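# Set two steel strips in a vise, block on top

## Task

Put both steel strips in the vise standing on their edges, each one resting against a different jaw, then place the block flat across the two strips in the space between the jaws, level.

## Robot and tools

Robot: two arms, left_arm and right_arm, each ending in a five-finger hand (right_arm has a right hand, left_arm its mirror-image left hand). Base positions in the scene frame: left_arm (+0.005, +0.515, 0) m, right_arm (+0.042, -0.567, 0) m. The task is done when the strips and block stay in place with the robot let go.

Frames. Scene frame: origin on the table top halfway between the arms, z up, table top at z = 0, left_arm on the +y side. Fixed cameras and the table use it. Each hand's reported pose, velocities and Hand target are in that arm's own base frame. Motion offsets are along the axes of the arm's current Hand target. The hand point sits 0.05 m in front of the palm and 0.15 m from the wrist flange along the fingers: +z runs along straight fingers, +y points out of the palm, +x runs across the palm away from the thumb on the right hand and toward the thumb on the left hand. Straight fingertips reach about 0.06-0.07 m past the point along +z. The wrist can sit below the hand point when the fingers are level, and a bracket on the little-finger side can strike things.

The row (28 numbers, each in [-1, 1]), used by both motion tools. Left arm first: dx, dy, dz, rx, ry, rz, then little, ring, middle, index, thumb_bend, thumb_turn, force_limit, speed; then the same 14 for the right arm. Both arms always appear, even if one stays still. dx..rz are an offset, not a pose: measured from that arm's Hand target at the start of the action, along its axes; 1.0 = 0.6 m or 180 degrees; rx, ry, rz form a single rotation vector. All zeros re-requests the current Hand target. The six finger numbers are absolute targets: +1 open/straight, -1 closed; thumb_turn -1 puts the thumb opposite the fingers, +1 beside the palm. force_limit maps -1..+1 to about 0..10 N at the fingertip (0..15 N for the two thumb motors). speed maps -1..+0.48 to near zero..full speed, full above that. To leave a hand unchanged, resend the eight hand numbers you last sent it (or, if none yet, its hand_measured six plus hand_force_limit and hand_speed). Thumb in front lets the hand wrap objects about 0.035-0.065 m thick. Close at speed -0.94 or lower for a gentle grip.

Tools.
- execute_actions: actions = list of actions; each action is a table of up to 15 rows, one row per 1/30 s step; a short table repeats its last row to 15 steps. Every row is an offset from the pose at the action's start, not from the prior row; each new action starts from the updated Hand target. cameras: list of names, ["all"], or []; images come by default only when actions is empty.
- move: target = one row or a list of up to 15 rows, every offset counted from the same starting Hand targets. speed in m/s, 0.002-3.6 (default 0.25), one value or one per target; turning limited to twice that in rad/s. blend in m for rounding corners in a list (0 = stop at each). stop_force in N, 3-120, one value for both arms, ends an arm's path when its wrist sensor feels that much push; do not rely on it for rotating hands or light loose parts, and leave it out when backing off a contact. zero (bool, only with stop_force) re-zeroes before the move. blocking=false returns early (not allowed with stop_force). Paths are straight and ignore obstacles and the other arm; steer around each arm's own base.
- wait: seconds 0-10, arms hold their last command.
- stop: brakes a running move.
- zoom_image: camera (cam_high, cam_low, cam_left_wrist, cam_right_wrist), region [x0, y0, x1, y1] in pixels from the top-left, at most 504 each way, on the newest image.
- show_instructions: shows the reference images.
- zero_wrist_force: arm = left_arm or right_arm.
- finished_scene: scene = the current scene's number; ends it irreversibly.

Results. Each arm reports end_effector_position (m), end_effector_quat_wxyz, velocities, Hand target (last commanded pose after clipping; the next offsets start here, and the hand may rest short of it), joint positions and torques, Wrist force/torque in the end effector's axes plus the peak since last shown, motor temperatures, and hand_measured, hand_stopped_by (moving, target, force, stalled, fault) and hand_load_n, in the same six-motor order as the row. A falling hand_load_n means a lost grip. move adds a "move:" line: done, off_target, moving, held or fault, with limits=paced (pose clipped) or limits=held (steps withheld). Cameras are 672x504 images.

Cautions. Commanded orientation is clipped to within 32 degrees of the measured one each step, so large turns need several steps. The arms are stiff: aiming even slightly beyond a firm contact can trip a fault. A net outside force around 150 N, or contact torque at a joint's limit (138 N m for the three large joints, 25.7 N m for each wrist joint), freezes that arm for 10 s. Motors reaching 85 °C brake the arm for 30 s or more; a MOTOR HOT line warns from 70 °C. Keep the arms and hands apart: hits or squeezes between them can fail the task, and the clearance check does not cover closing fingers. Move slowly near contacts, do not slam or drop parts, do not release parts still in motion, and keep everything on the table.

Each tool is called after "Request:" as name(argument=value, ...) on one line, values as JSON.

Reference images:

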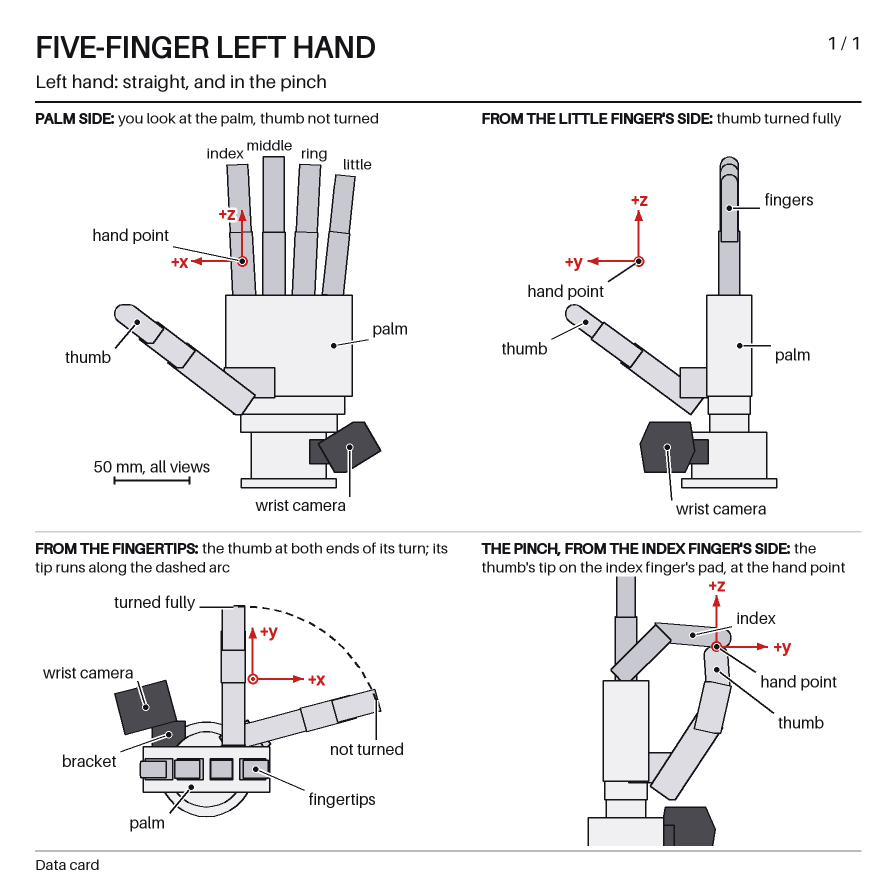

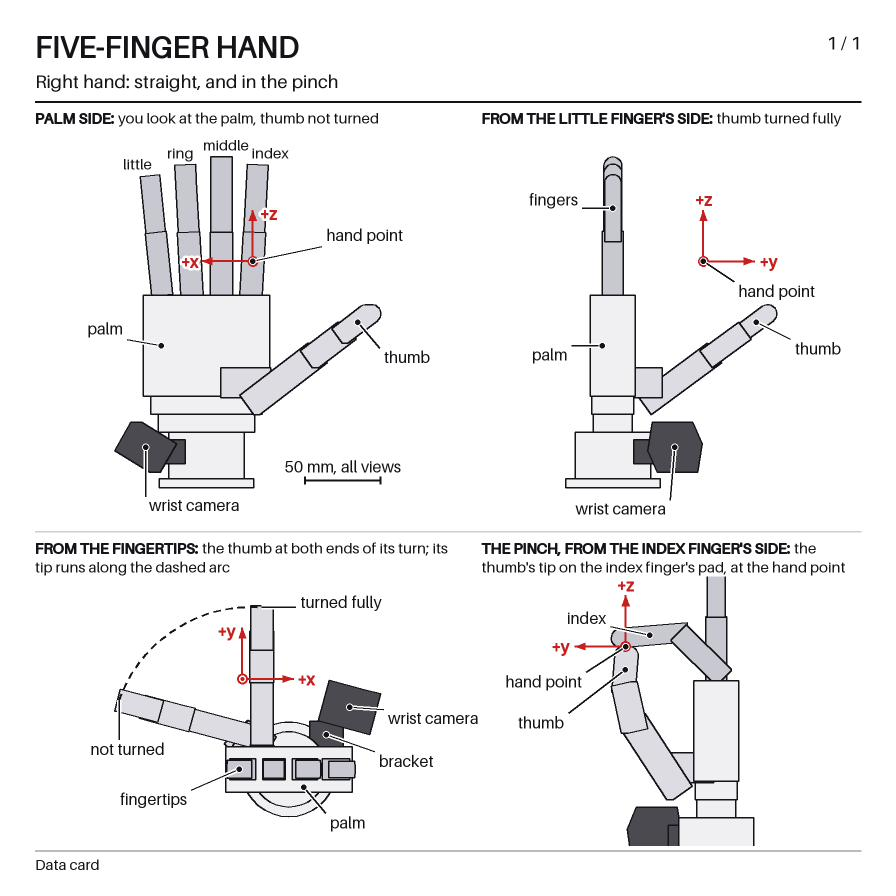

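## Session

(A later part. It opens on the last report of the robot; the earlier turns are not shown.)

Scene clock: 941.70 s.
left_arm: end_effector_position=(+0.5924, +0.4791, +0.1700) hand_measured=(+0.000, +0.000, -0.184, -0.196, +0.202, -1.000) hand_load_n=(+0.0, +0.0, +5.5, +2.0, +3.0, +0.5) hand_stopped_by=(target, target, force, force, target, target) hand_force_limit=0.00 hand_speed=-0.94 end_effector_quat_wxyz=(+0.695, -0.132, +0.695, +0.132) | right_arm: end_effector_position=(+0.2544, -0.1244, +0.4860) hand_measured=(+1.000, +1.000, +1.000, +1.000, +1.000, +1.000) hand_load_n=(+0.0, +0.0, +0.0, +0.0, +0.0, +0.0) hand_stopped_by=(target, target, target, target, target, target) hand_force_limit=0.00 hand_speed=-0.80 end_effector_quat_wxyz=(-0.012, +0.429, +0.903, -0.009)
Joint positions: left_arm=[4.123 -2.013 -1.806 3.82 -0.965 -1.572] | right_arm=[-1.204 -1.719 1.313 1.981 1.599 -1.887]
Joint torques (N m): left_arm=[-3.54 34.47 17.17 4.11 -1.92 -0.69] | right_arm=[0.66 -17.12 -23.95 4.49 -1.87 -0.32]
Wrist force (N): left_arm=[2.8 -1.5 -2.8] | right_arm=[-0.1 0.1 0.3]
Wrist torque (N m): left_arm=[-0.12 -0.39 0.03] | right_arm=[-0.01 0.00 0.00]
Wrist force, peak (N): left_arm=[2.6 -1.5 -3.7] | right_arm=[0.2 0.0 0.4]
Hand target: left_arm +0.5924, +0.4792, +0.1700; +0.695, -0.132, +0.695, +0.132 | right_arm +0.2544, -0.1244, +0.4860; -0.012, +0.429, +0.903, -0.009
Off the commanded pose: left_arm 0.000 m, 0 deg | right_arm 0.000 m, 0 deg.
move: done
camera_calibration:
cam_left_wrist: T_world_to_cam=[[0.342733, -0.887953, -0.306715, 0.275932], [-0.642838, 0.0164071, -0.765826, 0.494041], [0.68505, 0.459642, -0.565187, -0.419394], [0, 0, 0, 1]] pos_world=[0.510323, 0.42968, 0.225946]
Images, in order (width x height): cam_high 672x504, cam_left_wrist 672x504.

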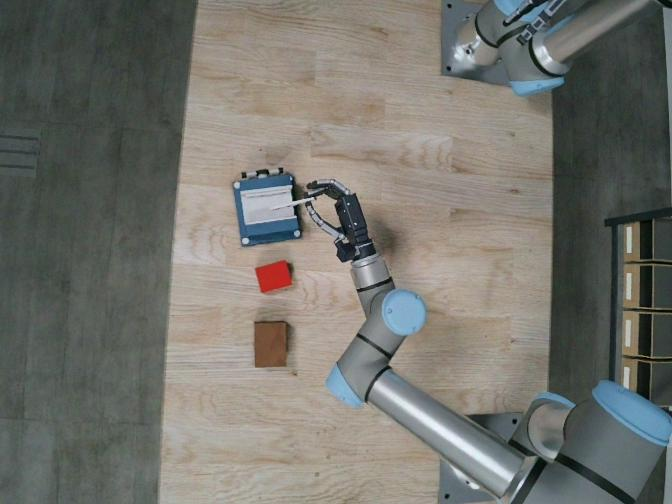

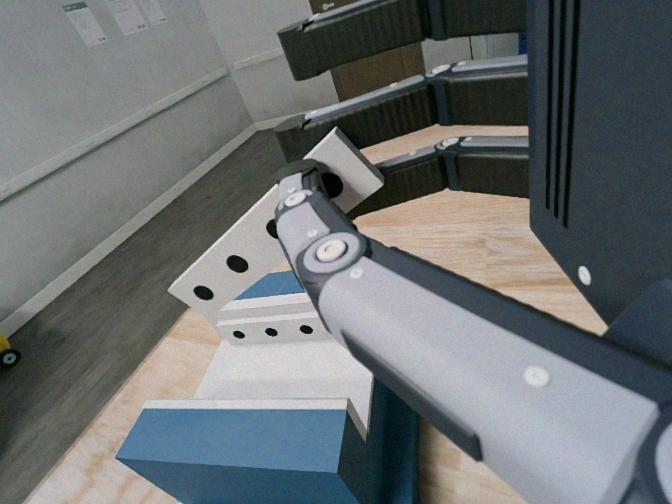

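Request:
move(target=[[0.1,0,0,0,0,0,0,0,-0.6,-0.6,0.2,-1,0,-0.94,0,0,0,0,0,0,1,1,1,1,1,1,0,-0.8]], speed=0.06)

Request:
move(target=[[0.085,0,0,0,0,0,0,0,-0.6,-0.6,0.2,-1,0,-0.94,0,0,0,0,0,0,1,1,1,1,1,1,0,-0.8]], speed=0.015, stop_force=3, cameras=["cam_high","cam_left_wrist"])

Request:
zoom_image(camera="cam_high", region=[220, 150, 360, 255])

Scene clock: 959.67 s.
left_arm: end_effector_position=(+0.5923, +0.4791, +0.1099) hand_measured=(+0.000, +0.000, -0.184, -0.196, +0.202, -1.000) hand_load_n=(+0.0, +0.0, +5.5, +2.0, +3.0, +0.5) hand_stopped_by=(target, target, force, force, target, target) hand_force_limit=0.00 hand_speed=-0.94 end_effector_quat_wxyz=(+0.695, -0.132, +0.695, +0.132) | right_arm: end_effector_position=(+0.2544, -0.1244, +0.4860) hand_measured=(+1.000, +1.000, +1.000, +1.000, +1.000, +1.000) hand_load_n=(+0.0, +0.0, +0.0, +0.0, +0.0, +0.0) hand_stopped_by=(target, target, target, target, target, target) hand_force_limit=0.00 hand_speed=-0.80 end_effector_quat_wxyz=(-0.012, +0.429, +0.903, -0.009)
Joint positions: left_arm=[4.123 -2.113 -1.847 3.96 -0.965 -1.571] | right_arm=[-1.204 -1.719 1.313 1.981 1.599 -1.887]
Joint torques (N m): left_arm=[-6.17 47.98 27.65 -1.3 -1.94 -1.35] | right_arm=[-0.07 -18.71 -26.1 4.41 -2.1 -0.51]
Wrist force (N): left_arm=[3.0 -1.3 -2.7] | right_arm=[0.0 0.1 0.3]
Wrist torque (N m): left_arm=[-0.07 -0.39 0.02] | right_arm=[-0.01 -0.02 0.00]
Wrist force, peak (N): left_arm=[3.8 -1.6 -3.0] | right_arm=[0.0 -0.1 0.5]
Hand target: left_arm +0.5924, +0.4791, +0.1100; +0.695, -0.132, +0.695, +0.132 | right_arm +0.2544, -0.1244, +0.4860; -0.012, +0.429, +0.903, -0.009
Off the commanded pose: left_arm 0.000 m, 0 deg | right_arm 0.000 m, 0 deg.
move: done

Scene clock: 963.67 s.
left_arm: end_effector_position=(+0.5924, +0.4791, +0.0620) hand_measured=(+0.000, +0.000, -0.184, -0.196, +0.202, -1.000) hand_load_n=(+0.0, +0.0, +4.5, +2.5, +4.0, +0.0) hand_stopped_by=(target, target, force, force, target, target) hand_force_limit=0.00 hand_speed=-0.94 end_effector_quat_wxyz=(+0.695, -0.132, +0.695, +0.132) | right_arm: end_effector_position=(+0.2544, -0.1244, +0.4860) hand_measured=(+1.000, +1.000, +1.000, +1.000, +1.000, +1.000) hand_load_n=(+0.0, +0.0, +0.0, +0.0, -0.5, +0.0) hand_stopped_by=(target, target, target, target, target, target) hand_force_limit=0.00 hand_speed=-0.80 end_effector_quat_wxyz=(-0.012, +0.429, +0.903, -0.009)
Joint positions: left_arm=[4.123 -2.203 -1.863 4.066 -0.965 -1.571] | right_arm=[-1.204 -1.719 1.313 1.981 1.599 -1.887]
Joint torques (N m): left_arm=[-3.36 48.11 24.76 0.35 -1.14 -2.74] | right_arm=[-0.88 -18.23 -23.09 4.7 -1.87 -0.42]
Wrist force (N): left_arm=[2.7 -1.2 -2.7] | right_arm=[0.0 -0.1 0.3]
Wrist torque (N m): left_arm=[-0.06 -0.37 0.02] | right_arm=[-0.03 -0.02 0.00]
Wrist force, peak (N): left_arm=[3.1 -1.4 -3.3] | right_arm=[0.0 0.2 0.4]
Hand target: left_arm +0.5924, +0.4791, +0.0620; +0.695, -0.132, +0.695, +0.132 (not the last commanded pose) | right_arm +0.2544, -0.1244, +0.4860; -0.012, +0.429, +0.903, -0.009
Off the commanded pose: left_arm 0.003 m, 0 deg | right_arm 0.000 m, 0 deg.
move: contact (left_arm)
camera_calibration:
cam_left_wrist: T_world_to_cam=[[0.342774, -0.887911, -0.306789, 0.242743], [-0.64285, 0.0164338, -0.765816, 0.411389], [0.685018, 0.459721, -0.565161, -0.480524], [0, 0, 0, 1]] pos_world=[0.510423, 0.42968, 0.117946]
Images, in order (width x height): cam_high 672x504, cam_left_wrist 672x504.

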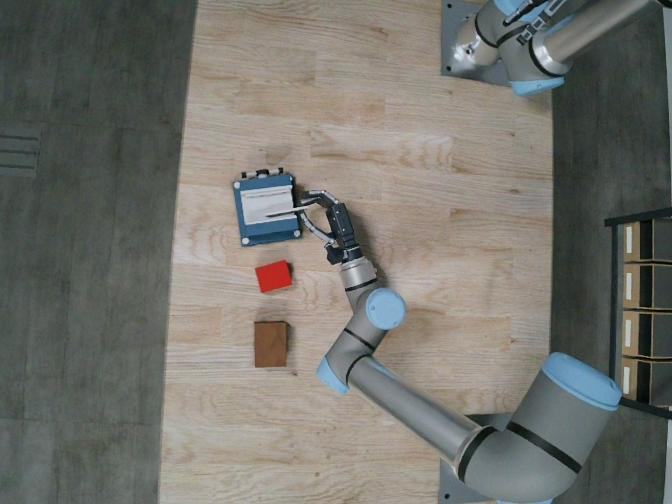

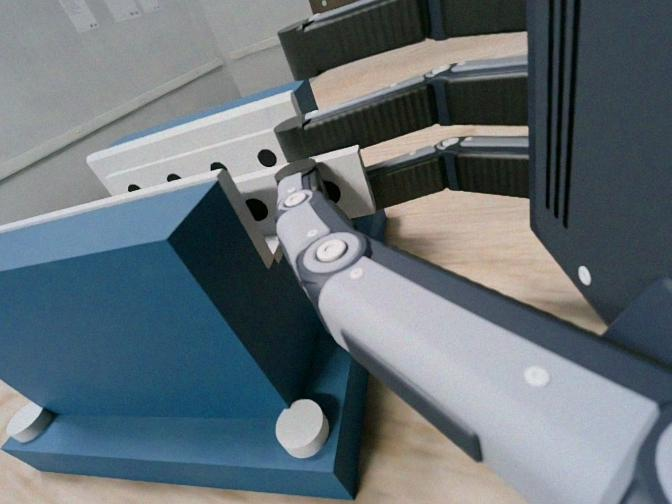

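Scaled by 3.600 from the camera's 672x504 image, which has a finer 960x720 frame.

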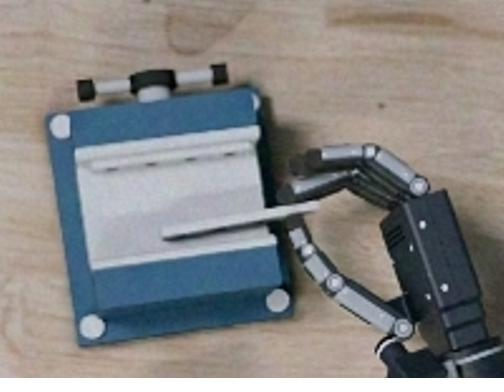

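Request:
move(target=[[-0.0017,0.0054,-0.0295,0,0,0,0,0,-0.6,-0.6,0.2,-1,0,-0.94,0,0,0,0,0,0,1,1,1,1,1,1,0,-0.8]], speed=0.012, stop_force=3, cameras=["cam_high","cam_left_wrist"])

Request:
zoom_image(camera="cam_high", region=[220, 150, 360, 255])

Scene clock: 972.63 s.
left_arm: end_effector_position=(+0.5783, +0.4763, +0.0628) hand_measured=(+0.000, +0.000, -0.184, -0.196, +0.202, -1.000) hand_load_n=(+0.0, +0.0, +10.0, +1.0, +5.5, +1.0) hand_stopped_by=(target, target, force, force, target, target) hand_force_limit=0.00 hand_speed=-0.94 end_effector_quat_wxyz=(+0.695, -0.132, +0.695, +0.132) | right_arm: end_effector_position=(+0.2544, -0.1244, +0.4860) hand_measured=(+1.000, +1.000, +1.000, +1.000, +1.000, +1.000) hand_load_n=(+0.0, +0.0, +0.0, +0.0, +0.0, +0.0) hand_stopped_by=(target, target, target, target, target, target) hand_force_limit=0.00 hand_speed=-0.80 end_effector_quat_wxyz=(-0.012, +0.429, +0.903, -0.009)
Joint positions: left_arm=[4.145 -2.182 -1.902 4.084 -0.944 -1.571] | right_arm=[-1.204 -1.719 1.313 1.981 1.599 -1.887]
Joint torques (N m): left_arm=[-4.96 35.57 24.66 -1.47 -2.55 -2.4] | right_arm=[-1.14 -17.83 -24.41 4.81 -2.02 -0.54]
Wrist force (N): left_arm=[2.0 -2.8 -1.6] | right_arm=[0.0 -0.1 0.2]
Wrist torque (N m): left_arm=[-0.08 -0.33 0.07] | right_arm=[-0.03 0.00 0.00]
Wrist force, peak (N): left_arm=[2.7 -4.3 -0.1] | right_arm=[-0.1 0.1 0.4]
Hand target: left_arm +0.5783, +0.4763, +0.0628; +0.695, -0.132, +0.695, +0.132 (not the last commanded pose) | right_arm +0.2544, -0.1244, +0.4860; -0.012, +0.429, +0.903, -0.009
Off the commanded pose: left_arm 0.004 m, 0 deg | right_arm 0.000 m, 0 deg.
move: contact (left_arm)
camera_calibration:
cam_left_wrist: T_world_to_cam=[[0.342758, -0.887896, -0.306851, 0.245433], [-0.642818, 0.0165205, -0.765841, 0.402932], [0.685057, 0.459747, -0.565093, -0.469209], [0, 0, 0, 1]] pos_world=[0.496323, 0.42698, 0.118746]
Images, in order (width x height): cam_high 672x504, cam_left_wrist 672x504.

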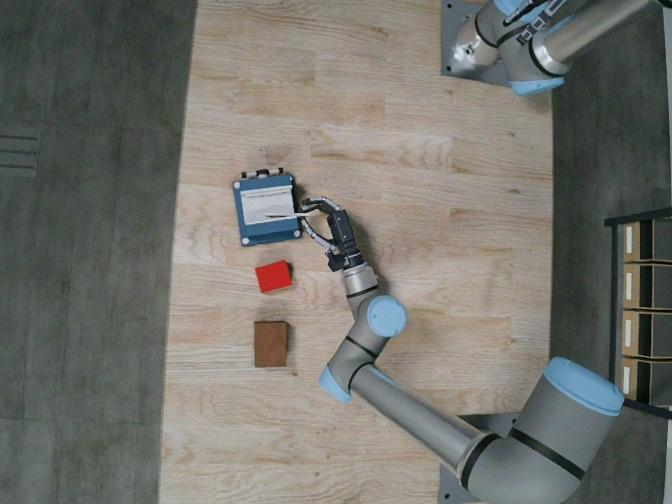

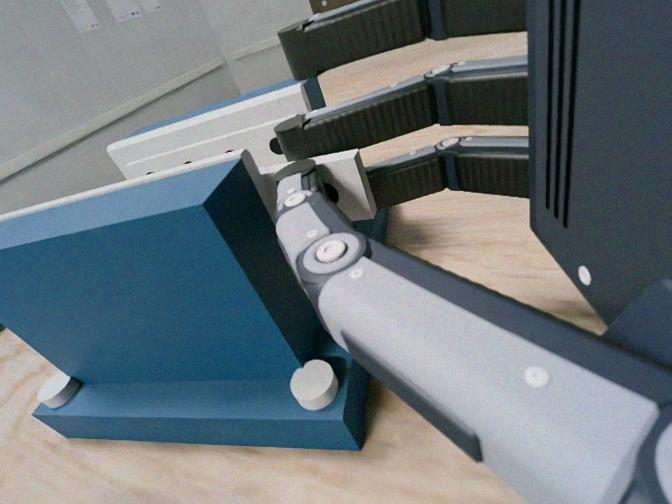

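Scaled by 3.600 from the camera's 672x504 image, which has a finer 960x720 frame.

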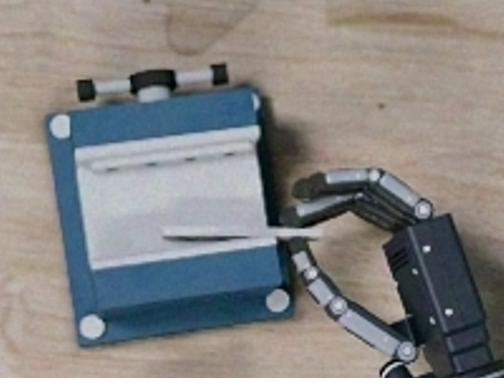

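Request:
move(target=[[0,-0.0015,0.0082,0,0,0,0,0,-0.6,-0.6,0.2,-1,0,-0.94,0,0,0,0,0,0,1,1,1,1,1,1,0,-0.8],[0,-0.0015,0.0082,-0.06,0,0,0,0,-0.6,-0.6,0.2,-1,0,-0.94,0,0,0,0,0,0,1,1,1,1,1,1,0,-0.8]], speed=[0.02,0.05])

Request:
move(target=[[0,0.0073,-0.0186,0,0,0,0,0,-0.6,-0.6,0.2,-1,0,-0.94,0,0,0,0,0,0,1,1,1,1,1,1,0,-0.8]], speed=0.012, stop_force=3, cameras=["cam_high"])

Request:
zoom_image(camera="cam_high", region=[220, 150, 360, 255])

Scene clock: 984.37 s.
left_arm: end_effector_position=(+0.5833, +0.4773, +0.0628) hand_measured=(+0.000, +0.000, -0.184, -0.196, +0.202, -1.000) hand_load_n=(+0.0, +0.0, +9.0, +0.5, +8.0, +1.5) hand_stopped_by=(target, target, force, force, target, target) hand_force_limit=0.00 hand_speed=-0.94 end_effector_quat_wxyz=(+0.679, -0.197, +0.679, +0.197) | right_arm: end_effector_position=(+0.2544, -0.1244, +0.4860) hand_measured=(+1.000, +1.000, +1.000, +1.000, +1.000, +1.000) hand_load_n=(+0.0, +0.0, +0.0, +0.0, +0.0, +0.0) hand_stopped_by=(target, target, target, target, target, target) hand_force_limit=0.00 hand_speed=-0.80 end_effector_quat_wxyz=(-0.012, +0.429, +0.903, -0.009)
Joint positions: left_arm=[4.039 -2.191 -1.883 4.074 -1.238 -1.571] | right_arm=[-1.204 -1.719 1.313 1.981 1.599 -1.887]
Joint torques (N m): left_arm=[6.54 41.95 13.99 0.08 2.57 2.29] | right_arm=[0.87 -17.16 -24.38 4.5 -1.99 -0.56]
Wrist force (N): left_arm=[2.7 -0.8 -2.3] | right_arm=[0.0 0.0 0.1]
Wrist torque (N m): left_arm=[0.01 -0.39 0.04] | right_arm=[-0.01 -0.01 0.00]
Wrist force, peak (N): left_arm=[2.5 -1.8 -2.8] | right_arm=[0.0 0.2 0.5]
Hand target: left_arm +0.5832, +0.4773, +0.0628; +0.679, -0.197, +0.679, +0.197 | right_arm +0.2544, -0.1244, +0.4860; -0.012, +0.429, +0.903, -0.009
Off the commanded pose: left_arm 0.000 m, 0 deg | right_arm 0.000 m, 0 deg.
move: done

Scene clock: 985.30 s.
left_arm: end_effector_position=(+0.5816, +0.4770, +0.0628) hand_measured=(+0.000, +0.000, -0.184, -0.196, +0.202, -1.000) hand_load_n=(+0.0, +0.0, +11.0, +1.0, +7.0, +0.5) hand_stopped_by=(target, target, force, force, target, target) hand_force_limit=0.00 hand_speed=-0.94 end_effector_quat_wxyz=(+0.679, -0.197, +0.679, +0.197) | right_arm: end_effector_position=(+0.2544, -0.1244, +0.4860) hand_measured=(+1.000, +1.000, +1.000, +1.000, +1.000, +1.000) hand_load_n=(+0.0, +0.0, +0.0, +0.0, +0.0, +0.0) hand_stopped_by=(target, target, target, target, target, target) hand_force_limit=0.00 hand_speed=-0.80 end_effector_quat_wxyz=(-0.012, +0.429, +0.903, -0.009)
Joint positions: left_arm=[4.041 -2.189 -1.888 4.077 -1.236 -1.571] | right_arm=[-1.204 -1.719 1.313 1.981 1.599 -1.887]
Joint torques (N m): left_arm=[-5.25 35.58 23.91 -1.25 -2.29 2.5] | right_arm=[-0.35 -18.61 -25.26 4.52 -2.09 -0.49]
Wrist force (N): left_arm=[2.3 -2.6 -1.1] | right_arm=[0.1 -0.1 0.3]
Wrist torque (N m): left_arm=[-0.07 -0.33 0.05] | right_arm=[-0.03 -0.03 0.01]
Wrist force, peak (N): left_arm=[2.5 -4.9 -0.1] | right_arm=[0.0 0.0 0.4]
Hand target: left_arm +0.5816, +0.4770, +0.0628; +0.679, -0.197, +0.679, +0.197 (not the last commanded pose) | right_arm +0.2544, -0.1244, +0.4860; -0.012, +0.429, +0.903, -0.009
Off the commanded pose: left_arm 0.010 m, 0 deg | right_arm 0.000 m, 0 deg.
move: contact (left_arm)
Images, in order (width x height): cam_high 672x504.

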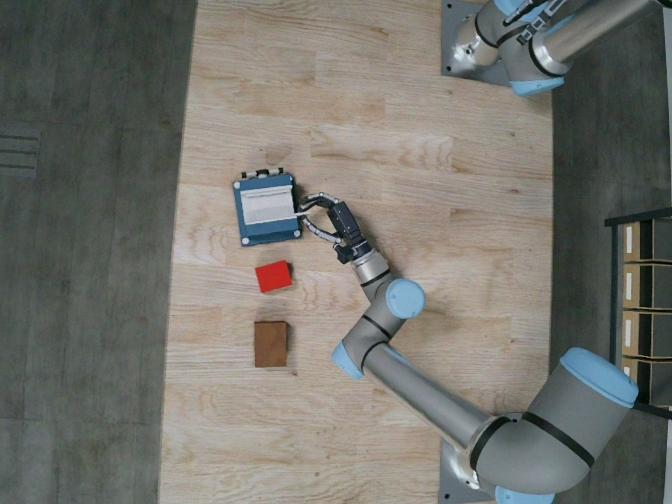

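Scaled by 3.600 from the camera's 672x504 image, which has a finer 960x720 frame.

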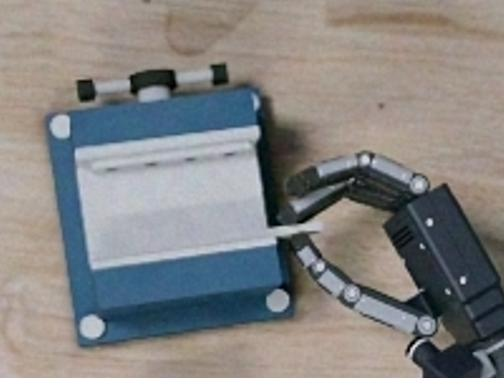

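Request:
move(target=[[0.01,0,0,0,0,0,0,0,-0.6,-0.6,0.2,-1,0,-0.94,0,0,0,0,0,0,1,1,1,1,1,1,0,-0.8]], speed=0.012, stop_force=3)

Request:
move(target=[[0,0,0,0,0,0,0,0,0.15,0.15,0.2,-1,0,-0.85,0,0,0,0,0,0,1,1,1,1,1,1,0,-0.8]], speed=0.03, cameras=["cam_high","cam_left_wrist"])

Request:
zoom_image(camera="cam_high", region=[220, 150, 360, 255])

Scene clock: 991.13 s.
left_arm: end_effector_position=(+0.5816, +0.4770, +0.0618) hand_measured=(+0.000, +0.000, -0.184, -0.196, +0.202, -1.000) hand_load_n=(+0.0, +0.0, +11.5, +1.0, +6.5, -0.5) hand_stopped_by=(target, target, force, force, target, target) hand_force_limit=0.00 hand_speed=-0.94 end_effector_quat_wxyz=(+0.679, -0.197, +0.679, +0.197) | right_arm: end_effector_position=(+0.2544, -0.1244, +0.4860) hand_measured=(+1.000, +1.000, +1.000, +1.000, +1.000, +1.000) hand_load_n=(+0.0, +0.0, +0.0, +0.0, +0.0, +0.0) hand_stopped_by=(target, target, target, target, target, target) hand_force_limit=0.00 hand_speed=-0.80 end_effector_quat_wxyz=(-0.012, +0.429, +0.903, -0.009)
Joint positions: left_arm=[4.041 -2.191 -1.888 4.078 -1.236 -1.571] | right_arm=[-1.204 -1.719 1.313 1.981 1.599 -1.887]
Joint torques (N m): left_arm=[-4.12 50.15 23.1 1.64 -0.86 0.79] | right_arm=[-0.78 -17.67 -24.16 4.22 -1.85 -0.8]
Wrist force (N): left_arm=[2.7 -1.0 -0.2] | right_arm=[0.2 -0.1 0.1]
Wrist torque (N m): left_arm=[0.02 -0.34 0.01] | right_arm=[-0.02 -0.03 0.01]
Wrist force, peak (N): left_arm=[-2.0 -3.4 -3.3] | right_arm=[0.0 -0.2 0.4]
Hand target: left_arm +0.5817, +0.4770, +0.0619; +0.679, -0.197, +0.679, +0.197 (not the last commanded pose) | right_arm +0.2544, -0.1244, +0.4860; -0.012, +0.429, +0.903, -0.009
Off the commanded pose: left_arm 0.005 m, 0 deg | right_arm 0.000 m, 0 deg.
move: contact (left_arm)

Scene clock: 992.23 s.
left_arm: end_effector_position=(+0.5817, +0.4770, +0.0619) hand_measured=(+0.000, +0.000, +0.150, +0.150, +0.200, -1.000) hand_load_n=(+0.0, +0.0, +0.0, +0.0, +0.0, +0.5) hand_stopped_by=(target, target, target, target, target, target) hand_force_limit=0.00 hand_speed=-0.85 end_effector_quat_wxyz=(+0.679, -0.197, +0.679, +0.197) | right_arm: end_effector_position=(+0.2544, -0.1244, +0.4860) hand_measured=(+1.000, +1.000, +1.000, +1.000, +1.000, +1.000) hand_load_n=(+0.0, +0.0, +0.0, +0.0, +0.0, +0.0) hand_stopped_by=(target, target, target, target, target, target) hand_force_limit=0.00 hand_speed=-0.80 end_effector_quat_wxyz=(-0.012, +0.429, +0.903, -0.009)
Joint positions: left_arm=[4.041 -2.191 -1.888 4.078 -1.236 -1.571] | right_arm=[-1.204 -1.719 1.313 1.981 1.599 -1.887]
Joint torques (N m): left_arm=[-3.72 49.87 24.59 2.94 -0.85 -1.49] | right_arm=[0.32 -17.59 -24.99 4.44 -1.94 -0.43]
Wrist force (N): left_arm=[2.0 -1.5 -2.6] | right_arm=[0.0 -0.1 0.3]
Wrist torque (N m): left_arm=[-0.11 -0.36 0.04] | right_arm=[-0.03 -0.01 0.00]
Wrist force, peak (N): left_arm=[2.4 -1.4 -3.0] | right_arm=[0.0 0.1 0.4]
Hand target: left_arm +0.5817, +0.4770, +0.0619; +0.679, -0.197, +0.679, +0.197 | right_arm +0.2544, -0.1244, +0.4860; -0.012, +0.429, +0.903, -0.009
Off the commanded pose: left_arm 0.000 m, 0 deg | right_arm 0.000 m, 0 deg.
move: done
camera_calibration:
cam_left_wrist: T_world_to_cam=[[0.502908, -0.808067, -0.306775, 0.113357], [-0.63478, -0.104406, -0.765607, 0.457344], [0.586632, 0.579765, -0.565451, -0.472324], [0, 0, 0, 1]] pos_world=[0.510385, 0.413186, 0.117844]
Images, in order (width x height): cam_high 672x504, cam_left_wrist 672x504.

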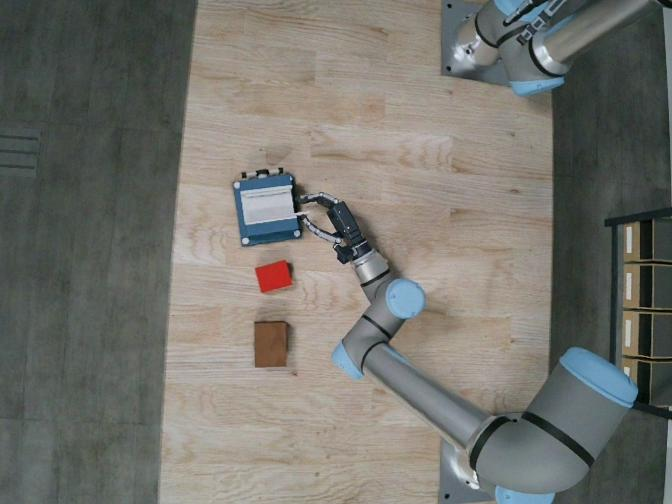

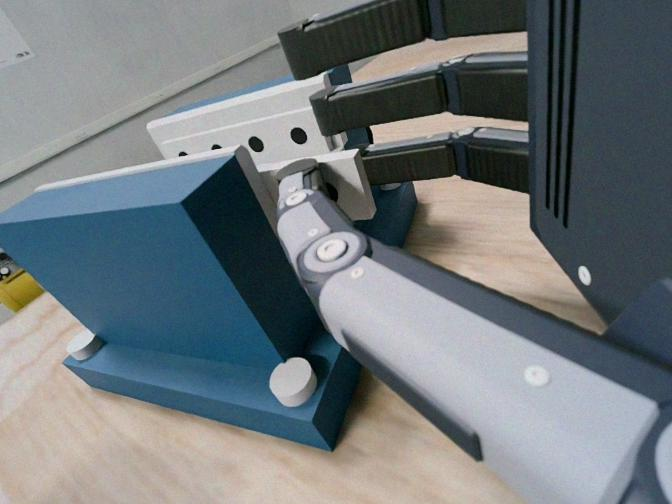

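Scaled by 3.600 from the camera's 672x504 image, which has a finer 960x720 frame.

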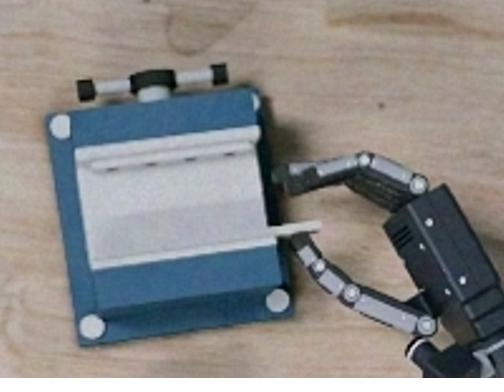

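Request:
move(target=[[0,0.0024,-0.0062,0,0,0,0,0,0.15,0.15,0.2,-1,0,-0.85,0,0,0,0,0,0,1,1,1,1,1,1,0,-0.8],[0,-0.1219,-0.0545,0,0,0,0,0,0.15,0.15,0.2,-1,0,-0.85,0,0,0,0,0,0,1,1,1,1,1,1,0,-0.8],[-0.22,-0.1219,-0.0545,0,0,0,0,0,0.15,0.15,0.2,-1,0,-0.85,0,0,0,0,0,0,1,1,1,1,1,1,0,-0.8]], speed=[0.03,0.06,0.15], blend=[0.0,0.02,0.0], cameras=["cam_high","cam_left_wrist"])

Request:
zoom_image(camera="cam_high", region=[220, 150, 340, 255])

Scene clock: 1005.50 s.
left_arm: end_effector_position=(+0.5932, +0.3978, +0.1939) hand_measured=(+0.000, +0.000, +0.150, +0.150, +0.200, -1.000) hand_load_n=(+0.0, +0.0, +0.0, +0.0, +0.0, +0.0) hand_stopped_by=(target, target, target, target, target, target) hand_force_limit=0.00 hand_speed=-0.85 end_effector_quat_wxyz=(+0.679, -0.197, +0.679, +0.197) | right_arm: end_effector_position=(+0.2544, -0.1244, +0.4860) hand_measured=(+1.000, +1.000, +1.000, +1.000, +1.000, +1.000) hand_load_n=(+0.0, +0.0, +0.0, +0.0, +0.0, +0.0) hand_stopped_by=(target, target, target, target, target, target) hand_force_limit=0.00 hand_speed=-0.80 end_effector_quat_wxyz=(-0.012, +0.429, +0.903, -0.009)
Joint positions: left_arm=[3.908 -1.897 -1.905 3.802 -1.369 -1.571] | right_arm=[-1.204 -1.719 1.313 1.981 1.599 -1.887]
Joint torques (N m): left_arm=[5.69 42.06 8.39 0.18 2.43 -0.52] | right_arm=[-0.25 -16.98 -24.26 4.53 -1.89 -0.49]
Wrist force (N): left_arm=[2.1 -1.3 -2.8] | right_arm=[0.0 -0.1 0.2]
Wrist torque (N m): left_arm=[-0.09 -0.36 0.05] | right_arm=[-0.03 -0.01 0.00]
Wrist force, peak (N): left_arm=[2.7 -1.6 -3.3] | right_arm=[0.0 0.2 0.4]
Hand target: left_arm +0.5931, +0.3978, +0.1939; +0.679, -0.197, +0.679, +0.197 | right_arm +0.2544, -0.1244, +0.4860; -0.012, +0.429, +0.903, -0.009
Off the commanded pose: left_arm 0.000 m, 0 deg | right_arm 0.000 m, 0 deg.
move: done
camera_calibration:
cam_left_wrist: T_world_to_cam=[[0.502968, -0.808067, -0.306679, 0.0840143], [-0.634642, -0.104415, -0.76572, 0.557394], [0.586731, 0.579764, -0.56535, -0.35859], [0, 0, 0, 1]] pos_world=[0.521885, 0.333986, 0.249845]
Images, in order (width x height): cam_high 672x504, cam_left_wrist 672x504.

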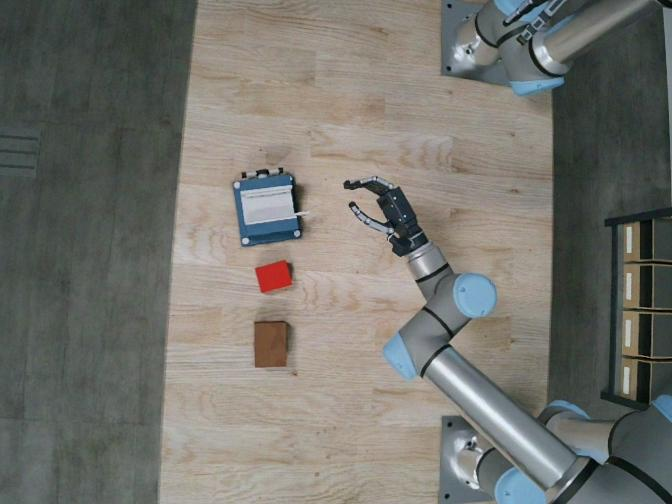

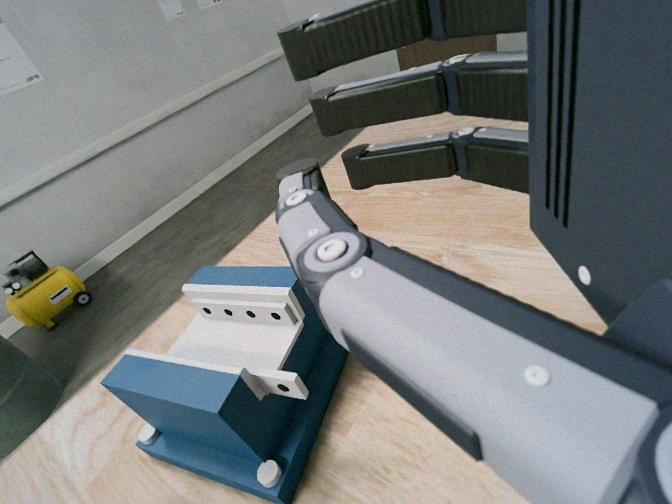

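Scaled by 4.200 from the camera's 672x504 image, which has a finer 960x720 frame.

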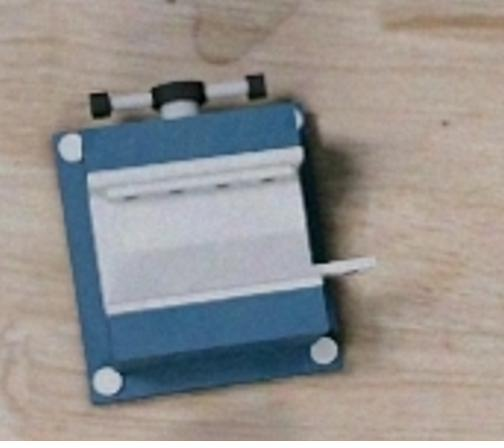

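Request:
move(target=[[-0.0268,0.0545,0.0482,-0.1255,0.4102,0.2935,-1,-1,-1,1,1,1,0,0.2,0,0,0,0,0,0,1,1,1,1,1,1,0,-0.8]], speed=0.2, cameras=["cam_high","cam_left_wrist"])

Request:
zoom_image(camera="cam_high", region=[220, 150, 360, 255])

Scene clock: 1041.70 s.
left_arm: end_effector_position=(+0.6000, +0.4409, +0.2099) hand_measured=(-1.000, -1.000, -1.000, +1.000, +1.000, +1.000) hand_load_n=(+0.0, +0.0, +0.0, +0.0, +0.5, +0.0) hand_stopped_by=(target, target, target, target, target, target) hand_force_limit=0.00 hand_speed=0.20 end_effector_quat_wxyz=(-0.041, -0.088, +0.902, +0.420) | right_arm: end_effector_position=(+0.2544, -0.1244, +0.4860) hand_measured=(+1.000, +1.000, +1.000, +1.000, +1.000, +1.000) hand_load_n=(+0.0, +0.0, +0.0, +0.0, +0.0, +0.0) hand_stopped_by=(target, target, target, target, target, target) hand_force_limit=0.00 hand_speed=-0.80 end_effector_quat_wxyz=(-0.012, +0.429, +0.903, -0.009)
Joint positions: left_arm=[3.647 -2.829 -0.144 1.751 -2.387 -1.108] | right_arm=[-1.204 -1.719 1.313 1.981 1.599 -1.887]
Joint torques (N m): left_arm=[0.41 72.52 5.8 0.64 -2.02 0.18] | right_arm=[-0.21 -17.12 -24.66 4.83 -2.07 -0.72]
Wrist force (N): left_arm=[0.0 -1.5 -2.2] | right_arm=[-0.1 0.0 0.3]
Wrist torque (N m): left_arm=[-0.02 -0.13 0.23] | right_arm=[-0.03 0.00 -0.01]
Wrist force, peak (N): left_arm=[2.2 -1.6 -3.0] | right_arm=[0.0 0.0 0.5]
Hand target: left_arm +0.6001, +0.4409, +0.2100; -0.041, -0.088, +0.902, +0.420 | right_arm +0.2544, -0.1244, +0.4860; -0.012, +0.429, +0.903, -0.009
Off the commanded pose: left_arm 0.000 m, 0 deg | right_arm 0.000 m, 0 deg.
move: done
camera_calibration:
cam_left_wrist: T_world_to_cam=[[-0.182004, -0.665606, -0.723771, 0.555978], [-0.694794, -0.433799, 0.573655, 0.478673], [-0.695799, 0.607279, -0.383505, 0.340719], [0, 0, 0, 1]] pos_world=[0.670841, 0.370799, 0.258475]
Images, in order (width x height): cam_high 672x504, cam_left_wrist 672x504.

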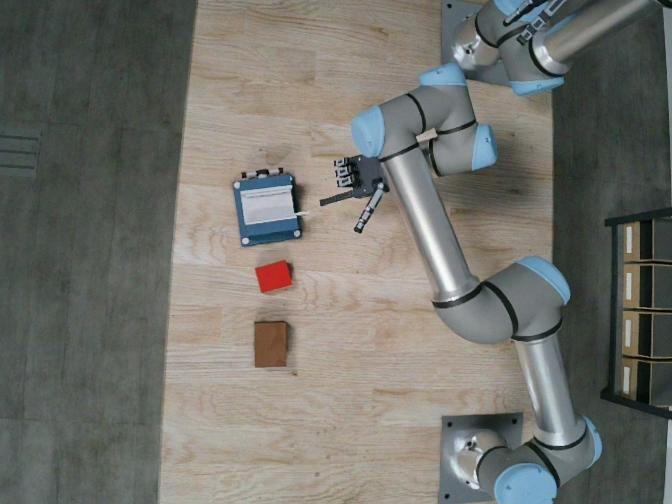

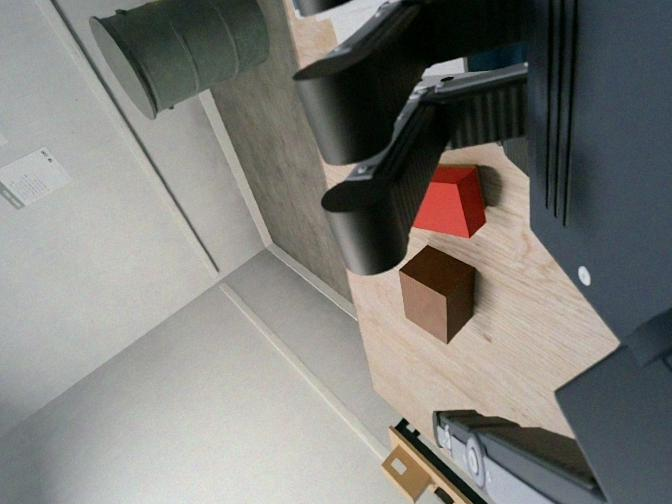

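Scaled by 3.600 from the camera's 672x504 image, which has a finer 960x720 frame.

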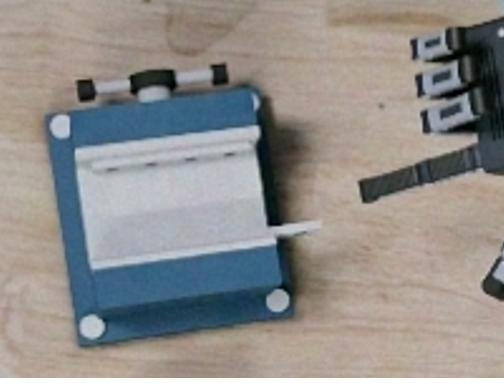

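Request:
move(target=[[0.0067,-0.0689,0.0579,0,0,0,-1,-1,-1,1,1,1,0,0.2,0,0,0,0,0,0,1,1,1,1,1,1,0,-0.8]], speed=0.08, cameras=["cam_high"])

Request:
zoom_image(camera="cam_high", region=[220, 150, 360, 255])

Scene clock: 1049.90 s.
left_arm: end_effector_position=(+0.5961, +0.4401, +0.1561) hand_measured=(-1.000, -1.000, -1.000, +1.000, +1.000, +1.000) hand_load_n=(+0.0, +0.0, +0.0, +0.0, +0.0, +0.0) hand_stopped_by=(target, target, target, target, target, target) hand_force_limit=0.00 hand_speed=0.20 end_effector_quat_wxyz=(-0.041, -0.088, +0.902, +0.420) | right_arm: end_effector_position=(+0.2544, -0.1244, +0.4860) hand_measured=(+1.000, +1.000, +1.000, +1.000, +1.000, +1.000) hand_load_n=(+0.0, +0.0, +0.0, +0.0, +0.0, +0.0) hand_stopped_by=(target, target, target, target, target, target) hand_force_limit=0.00 hand_speed=-0.80 end_effector_quat_wxyz=(-0.012, +0.429, +0.903, -0.009)
Joint positions: left_arm=[3.649 -2.764 -0.413 1.957 -2.387 -1.106] | right_arm=[-1.204 -1.719 1.313 1.981 1.599 -1.887]
Joint torques (N m): left_arm=[5.62 60.79 29.93 -4.61 1.32 1.21] | right_arm=[0.3 -17.3 -25.02 4.56 -2.1 -0.46]
Wrist force (N): left_arm=[-0.1 -1.6 -2.4] | right_arm=[0.1 0.0 0.2]
Wrist torque (N m): left_arm=[-0.05 -0.11 0.09] | right_arm=[-0.01 -0.02 0.01]
Wrist force, peak (N): left_arm=[-0.1 -1.9 -2.8] | right_arm=[-0.2 -0.1 0.4]
Hand target: left_arm +0.5961, +0.4401, +0.1560; -0.041, -0.088, +0.902, +0.420 | right_arm +0.2544, -0.1244, +0.4860; -0.012, +0.429, +0.903, -0.009
Off the commanded pose: left_arm 0.000 m, 0 deg | right_arm 0.000 m, 0 deg.
move: done
Images, in order (width x height): cam_high 672x504.

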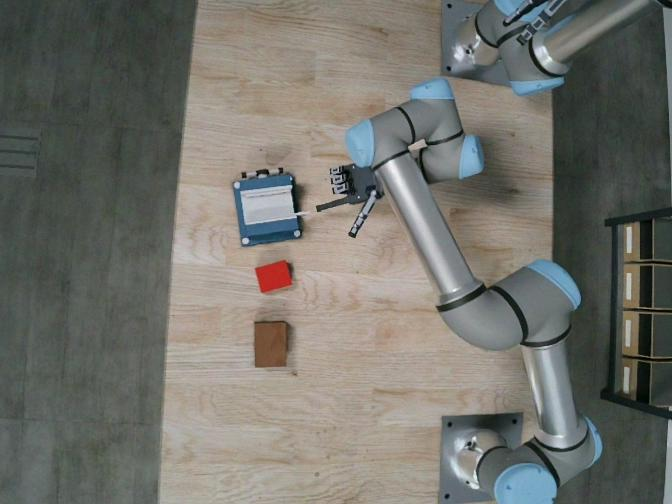

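Scaled by 3.600 from the camera's 672x504 image, which has a finer 960x720 frame.

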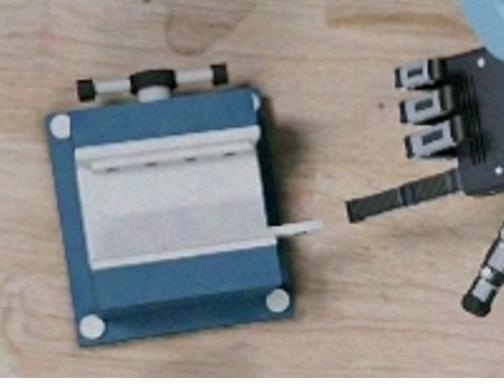

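Request:
move(target=[0.0017,0.03215,0.0383,0,0,0,-1,-1,-1,1,1,1,0,0.2,0,0,0,0,0,0,1,1,1,1,1,1,0,-0.8], speed=0.025, stop_force=4, cameras=["cam_high"])

Request:
zoom_image(camera="cam_high", region=[220, 150, 360, 255])

Scene clock: 1081.00 s.
left_arm: end_effector_position=(+0.5893, +0.4694, +0.1559) hand_measured=(-1.000, -1.000, -1.000, +1.000, +1.000, +1.000) hand_load_n=(+0.0, +0.0, +0.0, +0.0, +0.0, +0.0) hand_stopped_by=(target, target, target, target, target, target) hand_force_limit=0.00 hand_speed=0.20 end_effector_quat_wxyz=(-0.041, -0.088, +0.902, +0.420) | right_arm: end_effector_position=(+0.2544, -0.1244, +0.4860) hand_measured=(+1.000, +1.000, +1.000, +1.000, +1.000, +1.000) hand_load_n=(+0.0, +0.0, +0.0, +0.0, +0.0, +0.0) hand_stopped_by=(target, target, target, target, target, target) hand_force_limit=0.00 hand_speed=-0.80 end_effector_quat_wxyz=(-0.012, +0.429, +0.903, -0.009)
Joint positions: left_arm=[3.69 -2.775 -0.381 1.976 -2.372 -1.05] | right_arm=[-1.204 -1.719 1.313 1.981 1.599 -1.887]
Joint torques (N m): left_arm=[-6.7 71.84 7.34 -4.23 -2.73 -2.8] | right_arm=[-0.13 -18.1 -25.65 4.5 -1.95 -0.7]
Wrist force (N): left_arm=[-0.1 -1.4 -2.4] | right_arm=[0.0 0.0 0.2]
Wrist torque (N m): left_arm=[-0.02 -0.11 0.15] | right_arm=[-0.01 -0.01 0.00]
Wrist force, peak (N): left_arm=[-0.2 -1.8 -2.8] | right_arm=[0.0 0.0 0.4]
Hand target: left_arm +0.5893, +0.4694, +0.1560; -0.041, -0.088, +0.902, +0.420 | right_arm +0.2544, -0.1244, +0.4860; -0.012, +0.429, +0.903, -0.009
Off the commanded pose: left_arm 0.000 m, 0 deg | right_arm 0.000 m, 0 deg.
move: done
Images, in order (width x height): cam_high 672x504.

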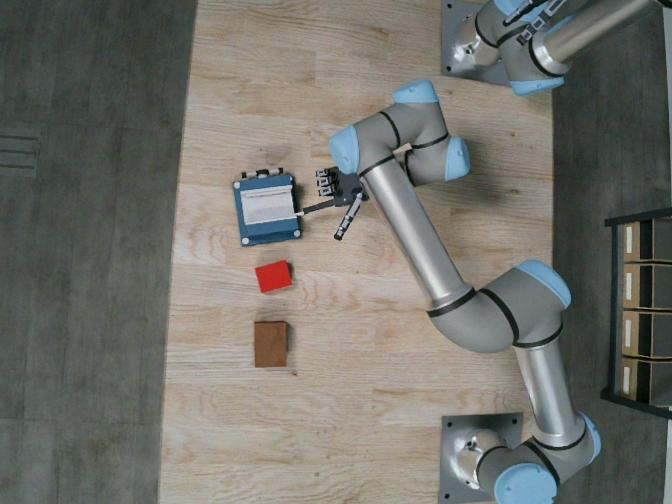

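Scaled by 3.600 from the camera's 672x504 image, which has a finer 960x720 frame.

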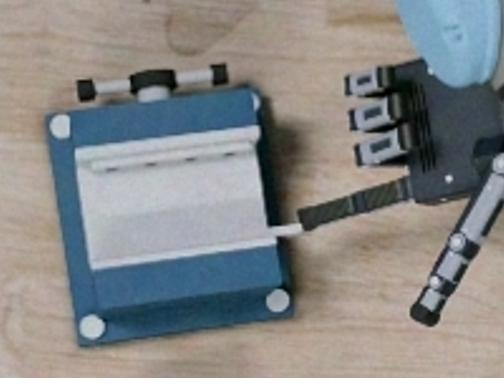

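Request:
move(target=[0,0.0257,0.0306,0,0,0,-1,-1,-1,1,1,1,0,0.2,0,0,0,0,0,0,1,1,1,1,1,1,0,-0.8], speed=0.025, stop_force=5, cameras=["cam_high"])

Request:
zoom_image(camera="cam_high", region=[230, 165, 310, 225])

Scene clock: 1087.50 s.
left_arm: end_effector_position=(+0.5847, +0.4929, +0.1559) hand_measured=(-1.000, -1.000, -1.000, +1.000, +1.000, +1.000) hand_load_n=(+0.0, +0.0, +0.0, +0.0, +0.0, +0.0) hand_stopped_by=(target, target, target, target, target, target) hand_force_limit=0.00 hand_speed=0.20 end_effector_quat_wxyz=(-0.041, -0.088, +0.902, +0.420) | right_arm: end_effector_position=(+0.2544, -0.1244, +0.4860) hand_measured=(+1.000, +1.000, +1.000, +1.000, +1.000, +1.000) hand_load_n=(+0.0, +0.0, +0.0, +0.0, +0.0, +0.0) hand_stopped_by=(target, target, target, target, target, target) hand_force_limit=0.00 hand_speed=-0.80 end_effector_quat_wxyz=(-0.012, +0.429, +0.903, -0.009)
Joint positions: left_arm=[3.722 -2.797 -0.33 1.977 -2.359 -1.008] | right_arm=[-1.204 -1.719 1.313 1.981 1.599 -1.887]
Joint torques (N m): left_arm=[-6.06 72.75 7.16 -1.51 -2.97 -2.75] | right_arm=[0.33 -16.89 -25.42 4.79 -2.1 -0.58]
Wrist force (N): left_arm=[0.0 -1.4 -2.2] | right_arm=[0.1 0.0 0.1]
Wrist torque (N m): left_arm=[-0.02 -0.12 0.15] | right_arm=[0.00 -0.02 0.01]
Wrist force, peak (N): left_arm=[-0.3 -2.2 -2.9] | right_arm=[0.1 0.1 0.5]
Hand target: left_arm +0.5847, +0.4929, +0.1559; -0.041, -0.088, +0.902, +0.420 | right_arm +0.2544, -0.1244, +0.4860; -0.012, +0.429, +0.903, -0.009
Off the commanded pose: left_arm 0.000 m, 0 deg | right_arm 0.000 m, 0 deg.
move: done
Images, in order (width x height): cam_high 672x504.

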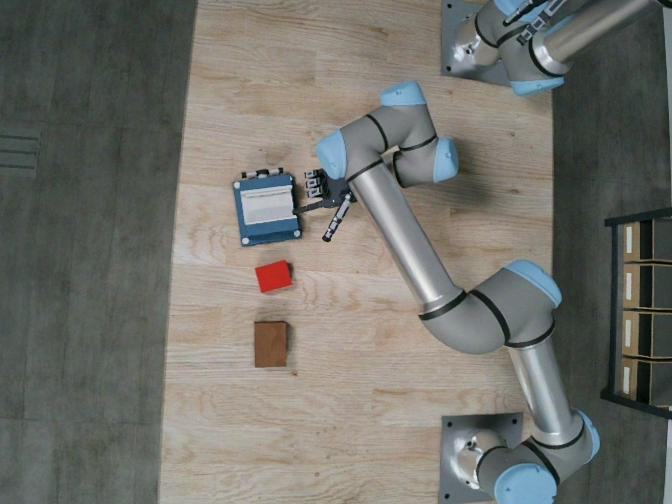

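Scaled by 6.300 from the camera's 672x504 image, which has a finer 960x720 frame.

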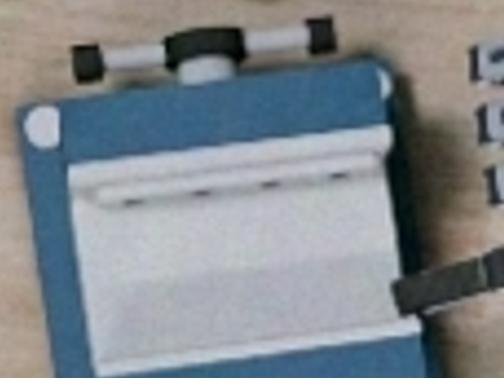

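Request:
move(target=[0,0.0086,0.0102,0,0,0,-1,-1,-1,1,1,1,0,0.2,0,0,0,0,0,0,1,1,1,1,1,1,0,-0.8], speed=0.025, stop_force=5, cameras=["cam_high", "cam_left_wrist"])

Request:
zoom_image(camera="cam_high", region=[230, 165, 310, 225])

Scene clock: 1092.20 s.
left_arm: end_effector_position=(+0.5831, +0.5007, +0.1560) hand_measured=(-1.000, -1.000, -1.000, +1.000, +1.000, +1.000) hand_load_n=(+0.0, +0.0, +0.0, +0.0, +0.0, +0.0) hand_stopped_by=(target, target, target, target, target, target) hand_force_limit=0.00 hand_speed=0.20 end_effector_quat_wxyz=(-0.041, -0.088, +0.902, +0.420) | right_arm: end_effector_position=(+0.2544, -0.1244, +0.4860) hand_measured=(+1.000, +1.000, +1.000, +1.000, +1.000, +1.000) hand_load_n=(+0.0, +0.0, +0.0, +0.0, +0.0, +0.0) hand_stopped_by=(target, target, target, target, target, target) hand_force_limit=0.00 hand_speed=-0.80 end_effector_quat_wxyz=(-0.012, +0.429, +0.903, -0.009)
Joint positions: left_arm=[3.732 -2.807 -0.309 1.975 -2.355 -0.995] | right_arm=[-1.204 -1.719 1.313 1.981 1.599 -1.887]
Joint torques (N m): left_arm=[-6.24 72.32 6.79 -2.02 -2.7 -2.8] | right_arm=[-1.06 -17.72 -23.22 4.39 -2.13 -0.51]
Wrist force (N): left_arm=[-0.3 -1.6 -2.5] | right_arm=[0.1 -0.1 0.2]
Wrist torque (N m): left_arm=[-0.02 -0.09 0.11] | right_arm=[-0.02 -0.02 0.00]
Wrist force, peak (N): left_arm=[-0.1 -1.7 -3.1] | right_arm=[0.0 0.1 0.5]
Hand target: left_arm +0.5831, +0.5007, +0.1560; -0.041, -0.088, +0.902, +0.420 | right_arm +0.2544, -0.1244, +0.4860; -0.012, +0.429, +0.903, -0.009
Off the commanded pose: left_arm 0.000 m, 0 deg | right_arm 0.000 m, 0 deg.
move: done
camera_calibration:
cam_left_wrist: T_world_to_cam=[[-0.181919, -0.665654, -0.723747, 0.553721], [-0.694601, -0.433987, 0.573746, 0.523772], [-0.696013, 0.607091, -0.383413, 0.272114], [0, 0, 0, 1]] pos_world=[0.65394, 0.430699, 0.204575]
Images, in order (width x height): cam_high 672x504, cam_left_wrist 672x504.

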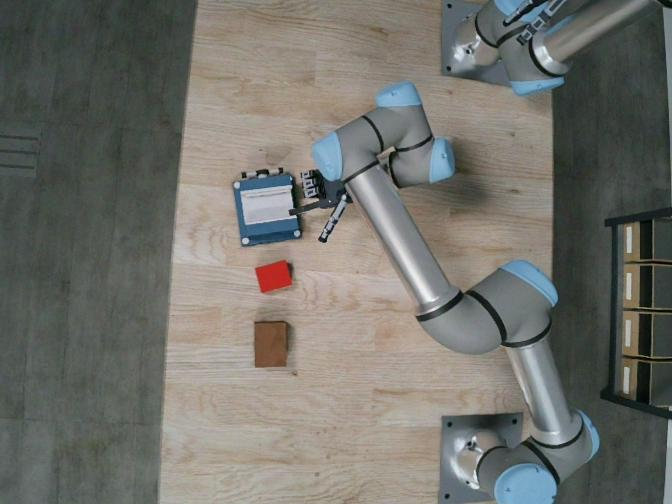

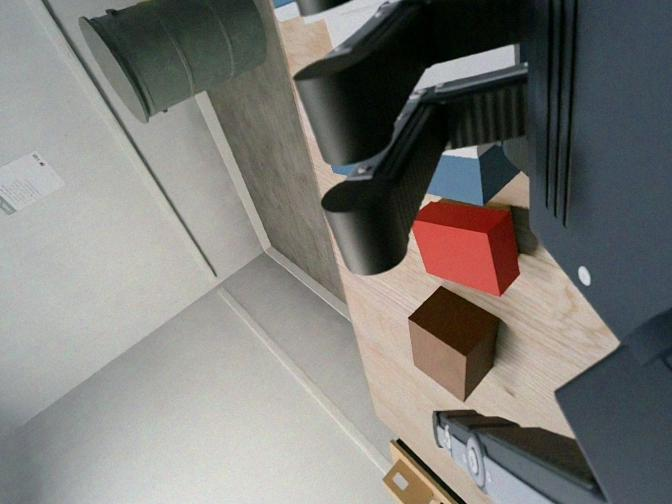

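Scaled by 6.300 from the camera's 672x504 image, which has a finer 960x720 frame.

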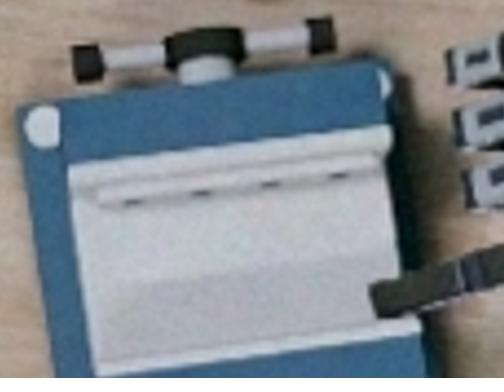

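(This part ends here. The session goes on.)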